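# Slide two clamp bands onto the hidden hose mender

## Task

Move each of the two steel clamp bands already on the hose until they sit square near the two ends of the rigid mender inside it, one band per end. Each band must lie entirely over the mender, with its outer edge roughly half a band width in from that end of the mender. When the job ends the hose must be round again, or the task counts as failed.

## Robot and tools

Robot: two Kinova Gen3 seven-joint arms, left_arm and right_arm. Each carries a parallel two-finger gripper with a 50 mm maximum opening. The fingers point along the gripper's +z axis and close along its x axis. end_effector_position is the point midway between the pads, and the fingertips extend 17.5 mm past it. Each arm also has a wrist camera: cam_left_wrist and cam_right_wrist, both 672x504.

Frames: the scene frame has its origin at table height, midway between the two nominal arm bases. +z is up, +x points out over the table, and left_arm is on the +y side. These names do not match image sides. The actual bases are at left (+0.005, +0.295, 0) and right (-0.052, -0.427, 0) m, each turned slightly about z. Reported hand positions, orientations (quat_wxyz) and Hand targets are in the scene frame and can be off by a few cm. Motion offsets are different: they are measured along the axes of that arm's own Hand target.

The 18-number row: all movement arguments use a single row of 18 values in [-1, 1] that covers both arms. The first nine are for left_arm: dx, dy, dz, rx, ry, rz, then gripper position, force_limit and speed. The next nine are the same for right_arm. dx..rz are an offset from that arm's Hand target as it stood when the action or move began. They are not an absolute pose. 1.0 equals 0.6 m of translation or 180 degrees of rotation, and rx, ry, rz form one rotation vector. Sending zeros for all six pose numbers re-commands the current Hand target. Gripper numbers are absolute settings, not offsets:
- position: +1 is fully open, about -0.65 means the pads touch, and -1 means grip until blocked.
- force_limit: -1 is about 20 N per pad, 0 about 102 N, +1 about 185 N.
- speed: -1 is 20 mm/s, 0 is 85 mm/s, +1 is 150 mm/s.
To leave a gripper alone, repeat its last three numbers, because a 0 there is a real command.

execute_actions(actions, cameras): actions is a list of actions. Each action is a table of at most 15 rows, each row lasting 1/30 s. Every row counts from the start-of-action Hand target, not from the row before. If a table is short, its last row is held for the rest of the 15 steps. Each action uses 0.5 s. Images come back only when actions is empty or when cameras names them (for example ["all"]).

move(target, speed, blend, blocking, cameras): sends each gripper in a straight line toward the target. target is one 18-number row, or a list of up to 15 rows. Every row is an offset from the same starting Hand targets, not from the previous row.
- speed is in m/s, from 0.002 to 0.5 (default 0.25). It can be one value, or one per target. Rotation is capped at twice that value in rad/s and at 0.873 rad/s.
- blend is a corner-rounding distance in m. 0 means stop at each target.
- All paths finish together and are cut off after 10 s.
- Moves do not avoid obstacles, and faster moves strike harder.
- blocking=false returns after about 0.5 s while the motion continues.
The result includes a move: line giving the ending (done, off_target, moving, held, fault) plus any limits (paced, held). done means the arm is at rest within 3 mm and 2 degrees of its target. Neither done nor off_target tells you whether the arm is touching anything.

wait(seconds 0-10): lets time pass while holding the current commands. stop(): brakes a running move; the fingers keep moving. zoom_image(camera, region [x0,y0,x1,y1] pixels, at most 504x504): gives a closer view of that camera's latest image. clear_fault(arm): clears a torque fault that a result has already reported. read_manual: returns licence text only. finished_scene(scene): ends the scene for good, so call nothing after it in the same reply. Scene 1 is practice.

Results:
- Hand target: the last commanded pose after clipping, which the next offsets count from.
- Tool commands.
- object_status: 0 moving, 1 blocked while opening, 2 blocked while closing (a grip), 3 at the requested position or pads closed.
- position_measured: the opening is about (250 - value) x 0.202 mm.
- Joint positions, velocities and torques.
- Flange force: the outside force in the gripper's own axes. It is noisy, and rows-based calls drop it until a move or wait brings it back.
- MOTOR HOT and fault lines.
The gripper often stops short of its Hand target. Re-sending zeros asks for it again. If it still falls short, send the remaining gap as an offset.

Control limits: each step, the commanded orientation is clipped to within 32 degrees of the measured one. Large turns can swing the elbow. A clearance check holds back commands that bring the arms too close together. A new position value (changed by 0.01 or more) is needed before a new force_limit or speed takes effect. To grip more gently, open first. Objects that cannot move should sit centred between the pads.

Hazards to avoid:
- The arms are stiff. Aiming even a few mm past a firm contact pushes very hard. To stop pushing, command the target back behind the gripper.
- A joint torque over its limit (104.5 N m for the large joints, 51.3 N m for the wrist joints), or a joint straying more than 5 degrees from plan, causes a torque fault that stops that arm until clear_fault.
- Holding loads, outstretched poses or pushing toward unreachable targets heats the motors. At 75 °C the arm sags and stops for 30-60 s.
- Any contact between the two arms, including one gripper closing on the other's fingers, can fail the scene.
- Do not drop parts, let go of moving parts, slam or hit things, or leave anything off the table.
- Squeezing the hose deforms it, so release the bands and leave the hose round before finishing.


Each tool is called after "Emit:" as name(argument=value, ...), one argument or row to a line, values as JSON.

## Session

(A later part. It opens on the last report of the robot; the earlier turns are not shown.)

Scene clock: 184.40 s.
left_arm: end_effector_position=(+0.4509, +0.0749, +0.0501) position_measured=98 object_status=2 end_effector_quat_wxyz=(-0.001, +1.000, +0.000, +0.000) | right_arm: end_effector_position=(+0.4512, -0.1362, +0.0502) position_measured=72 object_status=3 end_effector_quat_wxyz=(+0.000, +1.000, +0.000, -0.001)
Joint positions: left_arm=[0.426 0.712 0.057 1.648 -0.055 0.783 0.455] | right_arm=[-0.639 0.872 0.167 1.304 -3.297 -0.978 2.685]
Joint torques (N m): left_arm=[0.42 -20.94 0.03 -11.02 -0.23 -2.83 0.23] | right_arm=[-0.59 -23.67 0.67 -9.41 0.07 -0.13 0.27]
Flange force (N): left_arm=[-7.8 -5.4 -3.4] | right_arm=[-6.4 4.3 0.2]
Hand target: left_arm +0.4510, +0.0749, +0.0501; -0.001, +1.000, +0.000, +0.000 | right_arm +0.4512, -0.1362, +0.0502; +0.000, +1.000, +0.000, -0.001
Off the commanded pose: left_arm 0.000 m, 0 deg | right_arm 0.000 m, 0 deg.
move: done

Emit:
move(
  target=[
    [0,0,0,0,0,0,0.538,-1,0,0,0,0,0,0,0,0.538,-1,0],
    [0,0.1123,0,0,0,0,-1,-1,0,0,0,0,0,0,0,0.538,-1,0],
  ],
  speed=0.15,
)

Emit:
move(
  target=[
    [0,0,0,0,0,0,0.538,-1,0,0,0,0,0,0,0,0.538,-1,0],
    [0,0.0042,0,0,0,0,-1,-1,0,0,0,0,0,0,0,0.538,-1,0],
  ],
  speed=0.1,
)

Emit:
move(
  target=[
    [0,0,0,0,0,0,0.538,-1,0,0,0,0,0,0,0,0.538,-1,0],
    [0,0.0042,0,0,0,0,-1,-1,0,0,0,0,0,0,0,0.538,-1,0],
  ],
  speed=0.1,
)

Emit:
move(
  target=[
    [0,0,0,0,0,0,0.538,-1,0,0,0,0,0,0,0,0.538,-1,0],
    [0,0.0042,0,0,0,0,-1,-1,0,0,0,0,0,0,0,0.538,-1,0],
  ],
  speed=0.1,
)

Emit:
move(
  target=[
    [0,0,0,0,0,0,0.538,-1,0,0,0,0,0,0,0,0.538,-1,0],
    [0,0.0042,0,0,0,0,-1,-1,0,0,0,0,0,0,0,0.538,-1,0],
  ],
  speed=0.1,
)

Emit:
move(
  target=[
    [0,0,0,0,0,0,0.538,-1,0,0,0,0,0,0,0,0.538,-1,0],
    [0,0.0042,0,0,0,0,-1,-1,0,0,0,0,0,0,0,0.538,-1,0],
  ],
  speed=0.1,
)

Emit:
move(
  target=[
    [0,0,0,0,0,0,0.538,-1,0,0,0,0,0,0,0,0.538,-1,0],
    [0,0.0042,0,0,0,0,-1,-1,0,0,0,0,0,0,0,0.538,-1,0],
  ],
  speed=0.1,
)

Scene clock: 218.63 s.
left_arm: end_effector_position=(+0.4510, +0.0076, +0.0500) position_measured=101 object_status=2 end_effector_quat_wxyz=(-0.001, +1.000, +0.000, +0.000) | right_arm: end_effector_position=(+0.4512, -0.1362, +0.0502) position_measured=72 object_status=3 end_effector_quat_wxyz=(+0.000, +1.000, +0.000, -0.001)
Joint positions: left_arm=[0.547 0.77 0.055 1.518 -0.052 0.855 0.568] | right_arm=[-0.639 0.872 0.167 1.304 -3.297 -0.978 2.685]
Joint torques (N m): left_arm=[0.61 -22.28 0.16 -9.66 -0.2 -1.6 0.18] | right_arm=[-0.57 -23.69 0.67 -9.47 0.07 -0.15 0.25]
Flange force (N): left_arm=[-3.8 -4.3 -1.6] | right_arm=[-6.7 4.4 0.3]
Hand target: left_arm +0.4510, +0.0076, +0.0500; -0.001, +1.000, +0.000, +0.000 | right_arm +0.4512, -0.1362, +0.0502; +0.000, +1.000, +0.000, -0.001
Off the commanded pose: left_arm 0.000 m, 0 deg | right_arm 0.000 m, 0 deg.
move: done

Scene clock: 220.33 s.
left_arm: end_effector_position=(+0.4510, +0.0050, +0.0500) position_measured=101 object_status=2 end_effector_quat_wxyz=(-0.001, +1.000, +0.000, +0.000) | right_arm: end_effector_position=(+0.4512, -0.1362, +0.0502) position_measured=72 object_status=3 end_effector_quat_wxyz=(+0.000, +1.000, +0.000, -0.001)
Joint positions: left_arm=[0.551 0.773 0.055 1.513 -0.052 0.858 0.572] | right_arm=[-0.639 0.872 0.167 1.304 -3.297 -0.978 2.685]
Joint torques (N m): left_arm=[0.57 -22.26 0.08 -9.69 -0.24 -1.6 0.14] | right_arm=[-0.59 -23.7 0.69 -9.44 0.06 -0.17 0.26]
Flange force (N): left_arm=[-4.0 -4.3 -1.7] | right_arm=[-6.6 4.4 0.3]
Hand target: left_arm +0.4510, +0.0051, +0.0500; -0.001, +1.000, +0.000, +0.000 | right_arm +0.4512, -0.1362, +0.0502; +0.000, +1.000, +0.000, -0.001
Off the commanded pose: left_arm 0.000 m, 0 deg | right_arm 0.000 m, 0 deg.
move: done

Scene clock: 222.03 s.
left_arm: end_effector_position=(+0.4510, +0.0025, +0.0500) position_measured=104 object_status=2 end_effector_quat_wxyz=(-0.001, +1.000, +0.000, +0.000) | right_arm: end_effector_position=(+0.4512, -0.1362, +0.0502) position_measured=72 object_status=3 end_effector_quat_wxyz=(+0.000, +1.000, +0.000, -0.001)
Joint positions: left_arm=[0.555 0.775 0.055 1.507 -0.052 0.861 0.576] | right_arm=[-0.639 0.872 0.167 1.304 -3.297 -0.978 2.685]
Joint torques (N m): left_arm=[0.55 -22.39 0.1 -9.46 -0.2 -1.36 0.17] | right_arm=[-0.56 -23.68 0.69 -9.46 0.06 -0.17 0.27]
Flange force (N): left_arm=[-3.5 -4.0 -1.2] | right_arm=[-6.7 4.4 0.3]
Hand target: left_arm +0.4510, +0.0025, +0.0500; -0.001, +1.000, +0.000, +0.000 | right_arm +0.4512, -0.1362, +0.0502; +0.000, +1.000, +0.000, -0.001
Off the commanded pose: left_arm 0.000 m, 0 deg | right_arm 0.000 m, 0 deg.
move: done

Scene clock: 223.73 s.
left_arm: end_effector_position=(+0.4510, +0.0000, +0.0500) position_measured=117 object_status=2 end_effector_quat_wxyz=(-0.001, +1.000, +0.000, +0.000) | right_arm: end_effector_position=(+0.4512, -0.1362, +0.0502) position_measured=72 object_status=3 end_effector_quat_wxyz=(+0.000, +1.000, +0.000, -0.001)
Joint positions: left_arm=[0.559 0.778 0.055 1.502 -0.052 0.864 0.58] | right_arm=[-0.639 0.872 0.167 1.304 -3.297 -0.978 2.685]
Joint torques (N m): left_arm=[0.64 -22.27 0.2 -8.98 -0.12 -1.05 0.22] | right_arm=[-0.58 -23.68 0.65 -9.46 0.08 -0.18 0.3]
Flange force (N): left_arm=[-2.5 -3.7 -1.1] | right_arm=[-6.7 4.4 0.3]
Hand target: left_arm +0.4510, +0.0000, +0.0500; -0.001, +1.000, +0.000, +0.000 | right_arm +0.4512, -0.1362, +0.0502; +0.000, +1.000, +0.000, -0.001
Off the commanded pose: left_arm 0.000 m, 0 deg | right_arm 0.000 m, 0 deg.
move: done

Scene clock: 225.43 s.
left_arm: end_effector_position=(+0.4510, -0.0025, +0.0500) position_measured=116 object_status=2 end_effector_quat_wxyz=(-0.001, +1.000, +0.000, +0.000) | right_arm: end_effector_position=(+0.4512, -0.1362, +0.0502) position_measured=72 object_status=3 end_effector_quat_wxyz=(+0.000, +1.000, +0.000, -0.001)
Joint positions: left_arm=[0.563 0.78 0.055 1.496 -0.052 0.867 0.583] | right_arm=[-0.639 0.872 0.167 1.304 -3.297 -0.978 2.685]
Joint torques (N m): left_arm=[0.66 -22.36 0.25 -8.97 -0.12 -1.06 0.19] | right_arm=[-0.57 -23.68 0.65 -9.47 0.07 -0.14 0.26]
Flange force (N): left_arm=[-2.4 -3.6 -1.1] | right_arm=[-6.7 4.4 0.3]
Hand target: left_arm +0.4510, -0.0025, +0.0500; -0.001, +1.000, +0.000, +0.000 | right_arm +0.4512, -0.1362, +0.0502; +0.000, +1.000, +0.000, -0.001
Off the commanded pose: left_arm 0.000 m, 0 deg | right_arm 0.000 m, 0 deg.
move: done

Scene clock: 227.13 s.
left_arm: end_effector_position=(+0.4510, -0.0050, +0.0500) position_measured=110 object_status=2 end_effector_quat_wxyz=(-0.001, +1.000, +0.000, +0.000) | right_arm: end_effector_position=(+0.4512, -0.1362, +0.0502) position_measured=72 object_status=3 end_effector_quat_wxyz=(+0.000, +1.000, +0.000, -0.001)
Joint positions: left_arm=[0.568 0.783 0.054 1.49 -0.052 0.87 0.587] | right_arm=[-0.639 0.872 0.167 1.304 -3.297 -0.978 2.685]
Joint torques (N m): left_arm=[0.65 -22.46 0.27 -9.24 -0.12 -1.16 0.22] | right_arm=[-0.6 -23.67 0.67 -9.43 0.06 -0.18 0.28]
Flange force (N): left_arm=[-2.9 -4.0 -1.1] | right_arm=[-6.6 4.4 0.3]
Hand target: left_arm +0.4510, -0.0050, +0.0500; -0.001, +1.000, +0.000, +0.000 | right_arm +0.4512, -0.1362, +0.0502; +0.000, +1.000, +0.000, -0.001
Off the commanded pose: left_arm 0.000 m, 0 deg | right_arm 0.000 m, 0 deg.
move: done

Scene clock: 228.83 s.
left_arm: end_effector_position=(+0.4510, -0.0076, +0.0500) position_measured=109 object_status=2 end_effector_quat_wxyz=(-0.001, +1.000, +0.000, +0.000) | right_arm: end_effector_position=(+0.4512, -0.1362, +0.0502) position_measured=72 object_status=3 end_effector_quat_wxyz=(+0.000, +1.000, +0.000, -0.001)
Joint positions: left_arm=[0.572 0.785 0.054 1.485 -0.051 0.874 0.591] | right_arm=[-0.639 0.872 0.167 1.304 -3.297 -0.978 2.685]
Joint torques (N m): left_arm=[0.64 -22.57 0.25 -9.18 -0.12 -1.13 0.21] | right_arm=[-0.62 -23.66 0.68 -9.47 0.09 -0.15 0.26]
Flange force (N): left_arm=[-2.7 -3.8 -1.0] | right_arm=[-6.7 4.5 0.3]
Hand target: left_arm +0.4510, -0.0076, +0.0500; -0.001, +1.000, +0.000, +0.000 | right_arm +0.4512, -0.1362, +0.0502; +0.000, +1.000, +0.000, -0.001
Off the commanded pose: left_arm 0.000 m, 0 deg | right_arm 0.000 m, 0 deg.
move: done

Emit:
move(
  target=[
    [0,0,0,0,0,0,1,-1,0,0,0,0,0,0,0,0.538,-1,0],
    [0,0,-0.1333,0,0,0,1,-1,0,0,0,-0.2,0,0,0,0.538,-1,0],
    [-0.008,-0.211,-0.1333,0,0,0,1,-1,0,0,0,-0.2,0,0,0,0.538,-1,0],
  ],
  speed=[0.1,0.2,0.2],
  cameras=["all"],
)

Scene clock: 277.07 s.
left_arm: end_effector_position=(+0.4461, +0.1190, +0.1301) position_measured=3 object_status=3 end_effector_quat_wxyz=(-0.001, +1.000, +0.000, +0.000) | right_arm: end_effector_position=(+0.4514, -0.1364, +0.1702) position_measured=72 object_status=3 end_effector_quat_wxyz=(+0.000, +1.000, +0.000, -0.001)
Joint positions: left_arm=[0.348 0.547 0.05 1.648 -0.033 0.948 0.358] | right_arm=[-0.646 0.74 0.19 1.154 -3.277 -1.26 2.667]
Joint torques (N m): left_arm=[0.82 -19.41 0.16 -8.79 -0.04 -0.31 0.23] | right_arm=[-0.59 -22.92 0.55 -10.7 0.07 -0.14 0.27]
Flange force (N): left_arm=[-0.9 -2.7 1.1] | right_arm=[-7.2 4.8 2.2]
Hand target: left_arm +0.4461, +0.1190, +0.1301; -0.001, +1.000, +0.000, +0.000 | right_arm +0.4514, -0.1363, +0.1702; +0.000, +1.000, +0.000, -0.001
Off the commanded pose: left_arm 0.000 m, 0 deg | right_arm 0.000 m, 0 deg.
move: done
camera_calibration:
cam_left_wrist: T_world_to_cam=[[0.999611, 0.0213329, 0.0179467, -0.456109], [0.0209573, -0.999563, 0.0208653, 0.163805], [0.018384, -0.0204811, -0.999621, 0.293471], [0, 0, 0, 1]] pos_world=[0.447103, 0.179474, 0.298128]
cam_right_wrist: T_world_to_cam=[[0.999703, 0.0238362, -0.00500139, -0.454004], [0.0238981, -0.999634, 0.0127086, -0.0958833], [-0.00469664, -0.0128244, -0.999907, 0.340773], [0, 0, 0, 1]] pos_world=[0.457761, -0.0806563, 0.33969]

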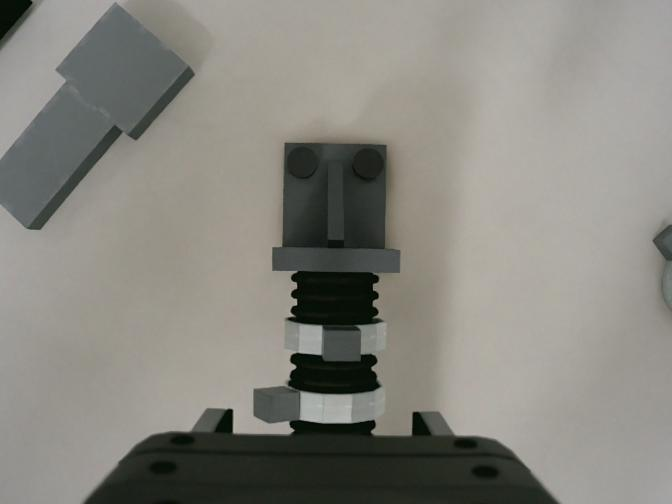

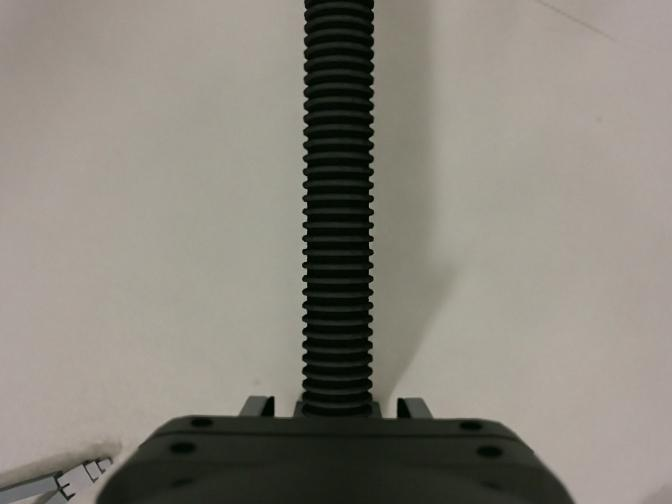

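Emit:
move(
  target=[0,0,0.1233,0,0,0,1,-1,0,0,0,0,0,0,0,0.538,-1,0],
  speed=0.08,
  cameras=["cam_left_wrist"],
)

Scene clock: 283.57 s.
left_arm: end_effector_position=(+0.4462, +0.1190, +0.0561) position_measured=3 object_status=3 end_effector_quat_wxyz=(-0.001, +1.000, +0.000, +0.000) | right_arm: end_effector_position=(+0.4513, -0.1363, +0.1702) position_measured=72 object_status=3 end_effector_quat_wxyz=(+0.000, +1.000, +0.000, -0.001)
Joint positions: left_arm=[0.354 0.664 0.041 1.726 -0.039 0.753 0.362] | right_arm=[-0.646 0.74 0.19 1.154 -3.277 -1.26 2.667]
Joint torques (N m): left_arm=[0.83 -20.29 0.2 -7.5 -0.02 -0.3 0.2] | right_arm=[-0.54 -22.95 0.54 -10.71 0.06 -0.15 0.27]
Flange force (N): left_arm=[-0.7 -2.7 1.0] | right_arm=[-7.2 4.7 2.3]
Hand target: left_arm +0.4461, +0.1191, +0.0561; -0.001, +1.000, +0.000, +0.000 | right_arm +0.4513, -0.1363, +0.1702; +0.000, +1.000, +0.000, -0.001
Off the commanded pose: left_arm 0.000 m, 0 deg | right_arm 0.000 m, 0 deg.
move: done
camera_calibration:
cam_left_wrist: T_world_to_cam=[[0.999612, 0.0212361, 0.0180478, -0.45479], [0.0208584, -0.999565, 0.0208655, 0.165491], [0.018483, -0.0204809, -0.999619, 0.219557], [0, 0, 0, 1]] pos_world=[0.447104, 0.179573, 0.224228]
Images, in order (width x height): cam_left_wrist 672x504.

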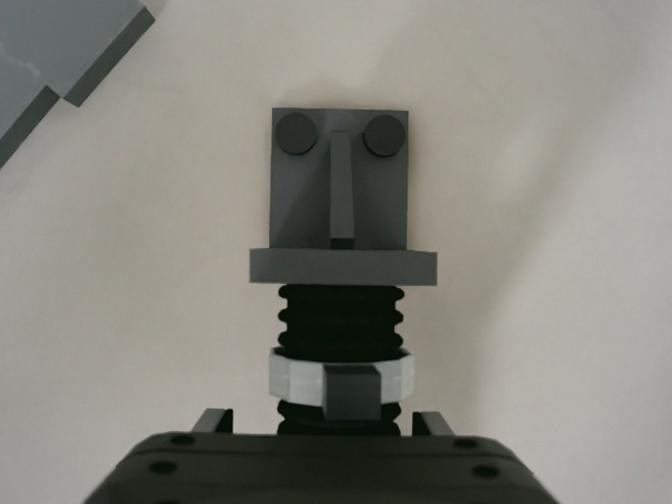

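Emit:
move(
  target=[0,0,0,0,0,0,-1,-0.6,-1,0,0,0,0,0,0,0.538,-1,0],
  speed=0.08,
)

Scene clock: 287.73 s.
left_arm: end_effector_position=(+0.4461, +0.1191, +0.0561) position_measured=23 object_status=2 end_effector_quat_wxyz=(-0.001, +1.000, +0.000, +0.000) | right_arm: end_effector_position=(+0.4513, -0.1363, +0.1702) position_measured=72 object_status=3 end_effector_quat_wxyz=(+0.000, +1.000, +0.000, -0.001)
Joint positions: left_arm=[0.354 0.664 0.041 1.726 -0.039 0.753 0.362] | right_arm=[-0.646 0.74 0.19 1.154 -3.277 -1.26 2.667]
Joint torques (N m): left_arm=[0.79 -20.4 0.15 -7.63 -0.05 -0.37 0.25] | right_arm=[-0.55 -22.92 0.56 -10.72 0.06 -0.16 0.27]
Flange force (N): left_arm=[-0.8 -2.8 1.1] | right_arm=[-7.3 4.8 2.4]
Hand target: left_arm +0.4461, +0.1190, +0.0561; -0.001, +1.000, +0.000, +0.000 | right_arm +0.4513, -0.1363, +0.1702; +0.000, +1.000, +0.000, -0.001
Off the commanded pose: left_arm 0.000 m, 0 deg | right_arm 0.000 m, 0 deg.
move: done

Emit:
move(
  target=[0,0.0167,0,0,0,0,-1,-0.6,-1,0,0,0,0,0,0,0.538,-1,0],
  speed=0.03,
  cameras=["cam_left_wrist"],
)

Scene clock: 292.57 s.
left_arm: end_effector_position=(+0.4461, +0.1090, +0.0561) position_measured=23 object_status=2 end_effector_quat_wxyz=(-0.001, +1.000, +0.000, +0.000) | right_arm: end_effector_position=(+0.4513, -0.1363, +0.1702) position_measured=72 object_status=3 end_effector_quat_wxyz=(+0.000, +1.000, +0.000, -0.001)
Joint positions: left_arm=[0.374 0.67 0.041 1.712 -0.038 0.76 0.381] | right_arm=[-0.646 0.74 0.19 1.154 -3.277 -1.26 2.667]
Joint torques (N m): left_arm=[0.89 -20.45 0.34 -7.8 0.02 -0.46 0.25] | right_arm=[-0.61 -22.92 0.57 -10.66 0.05 -0.17 0.28]
Flange force (N): left_arm=[-1.1 -3.1 0.8] | right_arm=[-7.0 4.7 2.3]
Hand target: left_arm +0.4461, +0.1090, +0.0561; -0.001, +1.000, +0.000, +0.000 | right_arm +0.4513, -0.1363, +0.1702; +0.000, +1.000, +0.000, -0.001
Off the commanded pose: left_arm 0.000 m, 0 deg | right_arm 0.000 m, 0 deg.
move: done
camera_calibration:
cam_left_wrist: T_world_to_cam=[[0.999611, 0.0213349, 0.0179467, -0.45457], [0.0209593, -0.999563, 0.0208654, 0.155452], [0.018384, -0.0204811, -0.999621, 0.219296], [0, 0, 0, 1]] pos_world=[0.447103, 0.169574, 0.224128]
Images, in order (width x height): cam_left_wrist 672x504.

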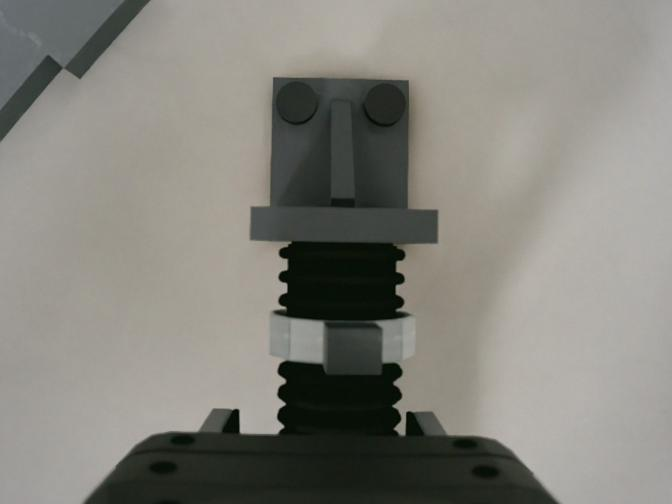

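Emit:
move(
  target=[
    [0,0.0867,0,0,0,0,-1,-0.6,-1,0,0,0,0,0,0,0.538,-1,0],
    [0,0.1467,0,0,0,0,-1,-0.6,-1,0,0,0,0,0,0,0.538,-1,0],
  ],
  speed=0.05,
  cameras=["cam_left_wrist"],
)

Scene clock: 297.37 s.
left_arm: end_effector_position=(+0.4462, +0.0210, +0.0560) position_measured=23 object_status=2 end_effector_quat_wxyz=(-0.001, +1.000, +0.000, +0.000) | right_arm: end_effector_position=(+0.4513, -0.1363, +0.1702) position_measured=72 object_status=3 end_effector_quat_wxyz=(+0.000, +1.000, +0.000, -0.001)
Joint positions: left_arm=[0.539 0.74 0.036 1.558 -0.034 0.844 0.536] | right_arm=[-0.646 0.74 0.19 1.154 -3.277 -1.26 2.667]
Joint torques (N m): left_arm=[0.97 -21.66 0.47 -8.5 0.06 -0.72 0.24] | right_arm=[-0.52 -22.88 0.58 -10.67 0.07 -0.16 0.27]
Flange force (N): left_arm=[-1.5 -3.7 -0.5] | right_arm=[-7.2 4.7 2.2]
Hand target: left_arm +0.4462, +0.0210, +0.0560; -0.001, +1.000, +0.000, +0.000 | right_arm +0.4513, -0.1363, +0.1702; +0.000, +1.000, +0.000, -0.001
Off the commanded pose: left_arm 0.000 m, 0 deg | right_arm 0.000 m, 0 deg.
move: done
camera_calibration:
cam_left_wrist: T_world_to_cam=[[0.999611, 0.0213349, 0.0179467, -0.45269], [0.0209593, -0.999563, 0.0208654, 0.0674926], [0.018384, -0.0204811, -0.999621, 0.217394], [0, 0, 0, 1]] pos_world=[0.447103, 0.0815737, 0.224028]
Images, in order (width x height): cam_left_wrist 672x504.

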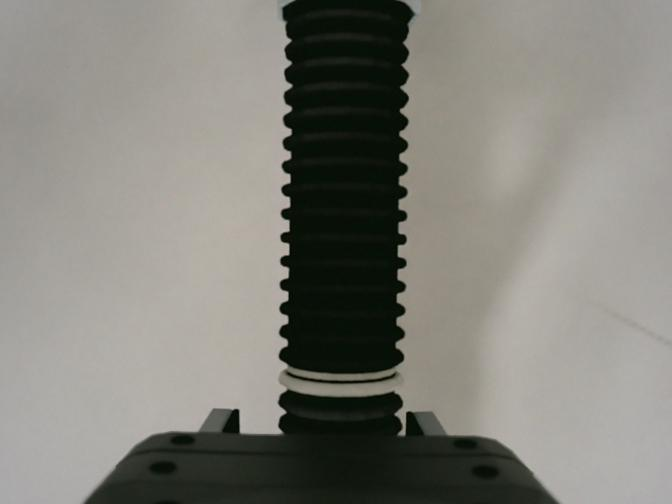

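Emit:
move(
  target=[
    [0,0,0,0,0,0,1,-1,-1,0,0,0,0,0,0,0.538,-1,0],
    [0,0,-0.1,0,0,0,1,-1,-1,0,0.1,-0.1,0,0,0,0.538,-1,0],
    [0.008,0.085,-0.12,0,0,0,1,-1,-1,0,0.1,-0.1,0,0,0,0.538,-1,0],
  ],
  speed=[0.1,0.2,0.2],
  cameras=["cam_left_wrist"],
)

Emit:
zoom_image(
  camera="cam_left_wrist",
  region=[220, 120, 440, 320],
)

Scene clock: 305.57 s.
left_arm: end_effector_position=(+0.4510, -0.0301, +0.1280) position_measured=3 object_status=3 end_effector_quat_wxyz=(-0.001, +1.000, +0.000, +0.000) | right_arm: end_effector_position=(+0.4514, -0.1964, +0.2301) position_measured=72 object_status=3 end_effector_quat_wxyz=(+0.000, +1.000, +0.000, -0.001)
Joint positions: left_arm=[0.612 0.706 0.047 1.35 -0.035 1.087 0.612] | right_arm=[-0.567 0.63 0.205 1.161 -3.266 -1.362 2.755]
Joint torques (N m): left_arm=[0.82 -22.95 0.32 -9.25 -0.04 -0.34 0.22] | right_arm=[-0.55 -21.35 0.42 -10.99 0.06 -0.15 0.26]
Flange force (N): left_arm=[0.4 -2.0 0.8] | right_arm=[-7.3 4.0 3.2]
Hand target: left_arm +0.4510, -0.0301, +0.1280; -0.001, +1.000, +0.000, +0.000 | right_arm +0.4514, -0.1964, +0.2301; +0.000, +1.000, +0.000, -0.001
Off the commanded pose: left_arm 0.000 m, 0 deg | right_arm 0.000 m, 0 deg.
move: done
camera_calibration:
cam_left_wrist: T_world_to_cam=[[0.999613, 0.0213339, 0.0178468, -0.457662], [0.0209603, -0.999563, 0.0208633, 0.0148122], [0.0182841, -0.0204811, -0.999623, 0.288277], [0, 0, 0, 1]] pos_world=[0.451903, 0.0304737, 0.296027]
Images, in order (width x height): cam_left_wrist 672x504.

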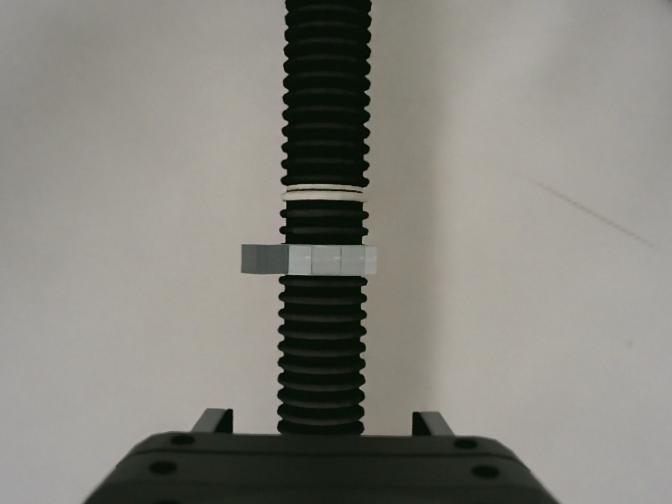

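Scaled by 2.291.

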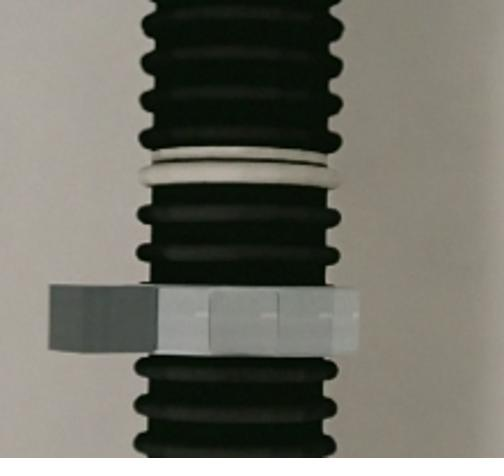

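Emit:
move(
  target=[
    [0,-0.2877,0,0,0,0,1,-1,-1,0,0,0,0,0,0,0.538,-1,0],
    [0,-0.2877,0.12,0,0,0,1,-1,-1,0,0,0,0,0,0,0.538,-1,0],
    [0,-0.2877,0.12,0,0,0,-1,-0.6,-1,0,0,0,0,0,0,0.538,-1,0],
  ],
  speed=[0.2,0.1,0.1],
  cameras=["cam_left_wrist"],
)

Scene clock: 322.53 s.
left_arm: end_effector_position=(+0.4509, +0.1426, +0.0561) position_measured=70 object_status=2 end_effector_quat_wxyz=(-0.001, +1.000, +0.000, +0.000) | right_arm: end_effector_position=(+0.4514, -0.1964, +0.2301) position_measured=72 object_status=3 end_effector_quat_wxyz=(+0.000, +1.000, +0.000, -0.001)
Joint positions: left_arm=[0.316 0.657 0.022 1.739 -0.021 0.746 0.296] | right_arm=[-0.567 0.63 0.205 1.161 -3.266 -1.362 2.755]
Joint torques (N m): left_arm=[0.81 -20.17 0 -7.54 0 -0.35 0.24] | right_arm=[-0.51 -21.38 0.47 -10.95 0.07 -0.16 0.27]
Flange force (N): left_arm=[-0.9 -2.8 1.0] | right_arm=[-7.2 3.8 3.2]
Hand target: left_arm +0.4509, +0.1426, +0.0561; -0.001, +1.000, +0.000, +0.000 | right_arm +0.4514, -0.1964, +0.2301; +0.000, +1.000, +0.000, -0.001
Off the commanded pose: left_arm 0.000 m, 0 deg | right_arm 0.000 m, 0 deg.
move: done
camera_calibration:
cam_left_wrist: T_world_to_cam=[[0.999611, 0.0213349, 0.0179467, -0.460086], [0.0209593, -0.999563, 0.0208654, 0.188935], [0.018384, -0.0204811, -0.999621, 0.219996], [0, 0, 0, 1]] pos_world=[0.451903, 0.203174, 0.224228]
Images, in order (width x height): cam_left_wrist 672x504.

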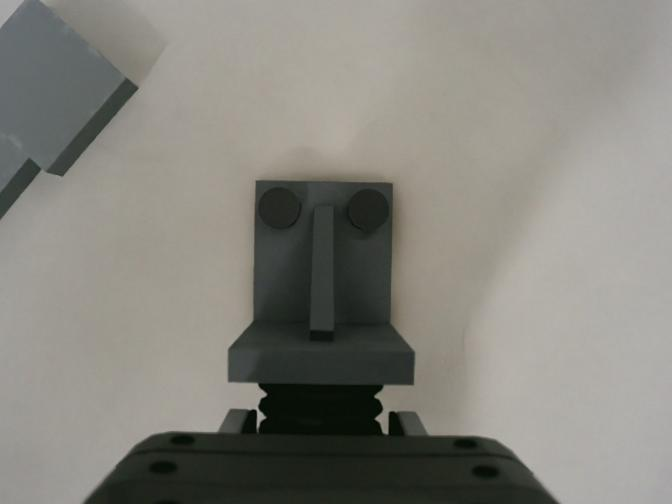

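Emit:
move(
  target=[
    [0,0.119,0,0,0,0,-1,-0.6,-1,0,0,0,0,0,0,0.538,-1,0],
    [0,0.119,0,0,0,0,1,-0.6,-1,0,0,0,0,0,0,0.538,-1,0],
    [0,0.119,-0.12,0,0,0,1,-0.6,-1,0,0,0,0,0,0,0.538,-1,0],
    [0,0.25,-0.12,0,0,0,1,-0.6,-1,0,0,0,0,0,0,0.538,-1,0],
  ],
  speed=[0.06,0.1,0.15,0.2],
  cameras=["cam_left_wrist"],
)

Emit:
zoom_image(
  camera="cam_left_wrist",
  region=[220, 100, 440, 420],
)

Scene clock: 330.83 s.
left_arm: end_effector_position=(+0.4510, -0.0074, +0.1280) position_measured=3 object_status=3 end_effector_quat_wxyz=(-0.001, +1.000, +0.000, +0.000) | right_arm: end_effector_position=(+0.4514, -0.1964, +0.2301) position_measured=72 object_status=3 end_effector_quat_wxyz=(+0.000, +1.000, +0.000, -0.001)
Joint positions: left_arm=[0.585 0.678 0.031 1.404 -0.024 1.06 0.569] | right_arm=[-0.567 0.63 0.205 1.161 -3.266 -1.362 2.755]
Joint torques (N m): left_arm=[0.83 -22.4 0.19 -9.29 -0.06 -0.32 0.25] | right_arm=[-0.59 -21.39 0.43 -10.95 0.05 -0.17 0.27]
Flange force (N): left_arm=[-0.1 -2.5 1.1] | right_arm=[-7.1 3.9 3.2]
Hand target: left_arm +0.4510, -0.0074, +0.1280; -0.001, +1.000, +0.000, +0.000 | right_arm +0.4514, -0.1964, +0.2301; +0.000, +1.000, +0.000, -0.001
Off the commanded pose: left_arm 0.000 m, 0 deg | right_arm 0.000 m, 0 deg.
move: done
camera_calibration:
cam_left_wrist: T_world_to_cam=[[0.999611, 0.0213349, 0.0179467, -0.458175], [0.0209593, -0.999563, 0.0208654, 0.0375021], [0.018384, -0.0204811, -0.999621, 0.288697], [0, 0, 0, 1]] pos_world=[0.451903, 0.0531737, 0.296028]
Images, in order (width x height): cam_left_wrist 672x504.

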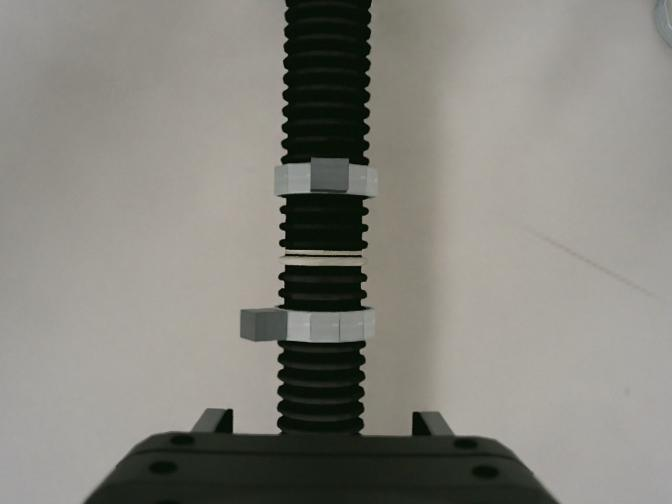

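Scaled by 1.575.

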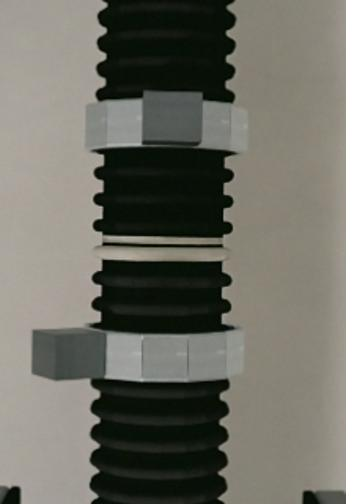

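Emit:
move(
  target=[
    [0,0,-0.1667,0,0,0,1,-0.6,-1,0,0,0,0,0,0,0.538,-1,0],
    [-0.285,-0.3457,-0.1667,0,0,0,1,-0.6,-1,0,0,0,0,0,0,0.538,-1,0],
  ],
  speed=[0.2,0.2],
  blend=[0.05,0],
  cameras=["cam_left_wrist"],
)

Emit:
zoom_image(
  camera="cam_left_wrist",
  region=[100, 50, 500, 420],
)

Scene clock: 348.70 s.
left_arm: end_effector_position=(+0.2799, +0.1998, +0.2282) position_measured=3 object_status=3 end_effector_quat_wxyz=(-0.001, +1.000, +0.000, +0.000) | right_arm: end_effector_position=(+0.4514, -0.1964, +0.2301) position_measured=72 object_status=3 end_effector_quat_wxyz=(+0.000, +1.000, +0.000, -0.001)
Joint positions: left_arm=[0.368 0.029 -0.068 2.026 0.001 1.087 0.247] | right_arm=[-0.567 0.63 0.205 1.161 -3.266 -1.362 2.755]
Joint torques (N m): left_arm=[0.83 -9.65 -0.35 -9.48 -0.07 -0.37 0.21] | right_arm=[-0.57 -21.36 0.46 -10.96 0.05 -0.17 0.28]
Flange force (N): left_arm=[-0.5 -1.9 1.4] | right_arm=[-7.2 4.0 3.3]
Hand target: left_arm +0.2798, +0.1998, +0.2282; -0.001, +1.000, +0.000, +0.000 | right_arm +0.4514, -0.1964, +0.2301; +0.000, +1.000, +0.000, -0.001
Off the commanded pose: left_arm 0.000 m, 0 deg | right_arm 0.000 m, 0 deg.
move: done
camera_calibration:
cam_left_wrist: T_world_to_cam=[[0.999613, 0.0212332, 0.01795, -0.293336], [0.0208594, -0.999567, 0.0207634, 0.246176], [0.0183831, -0.020381, -0.999623, 0.396223], [0, 0, 0, 1]] pos_world=[0.280804, 0.260373, 0.396228]
Images, in order (width x height): cam_left_wrist 672x504.

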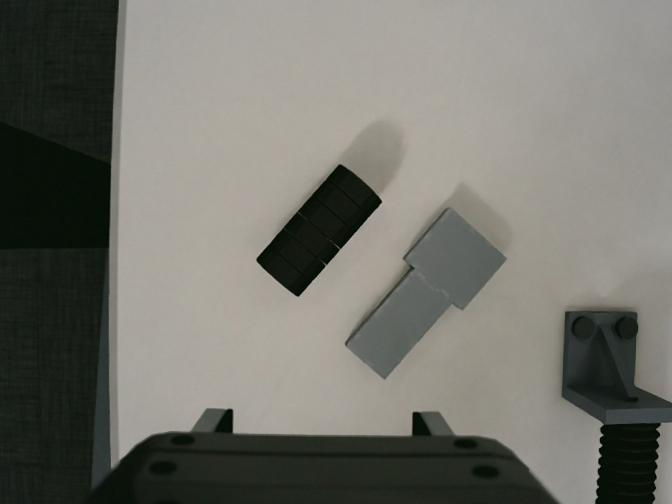

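Scaled by 1.260.

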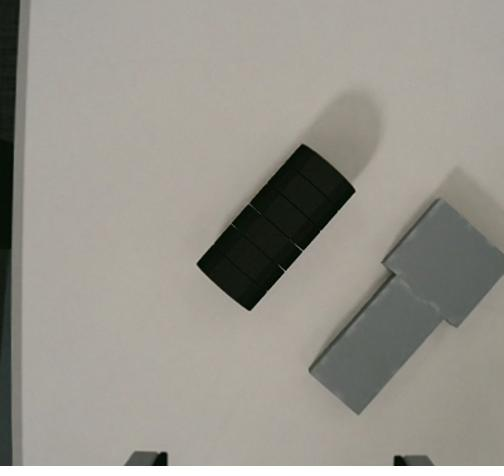

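Emit:
finished_scene(
  scene=1,
)

The scene is finished: the task was done.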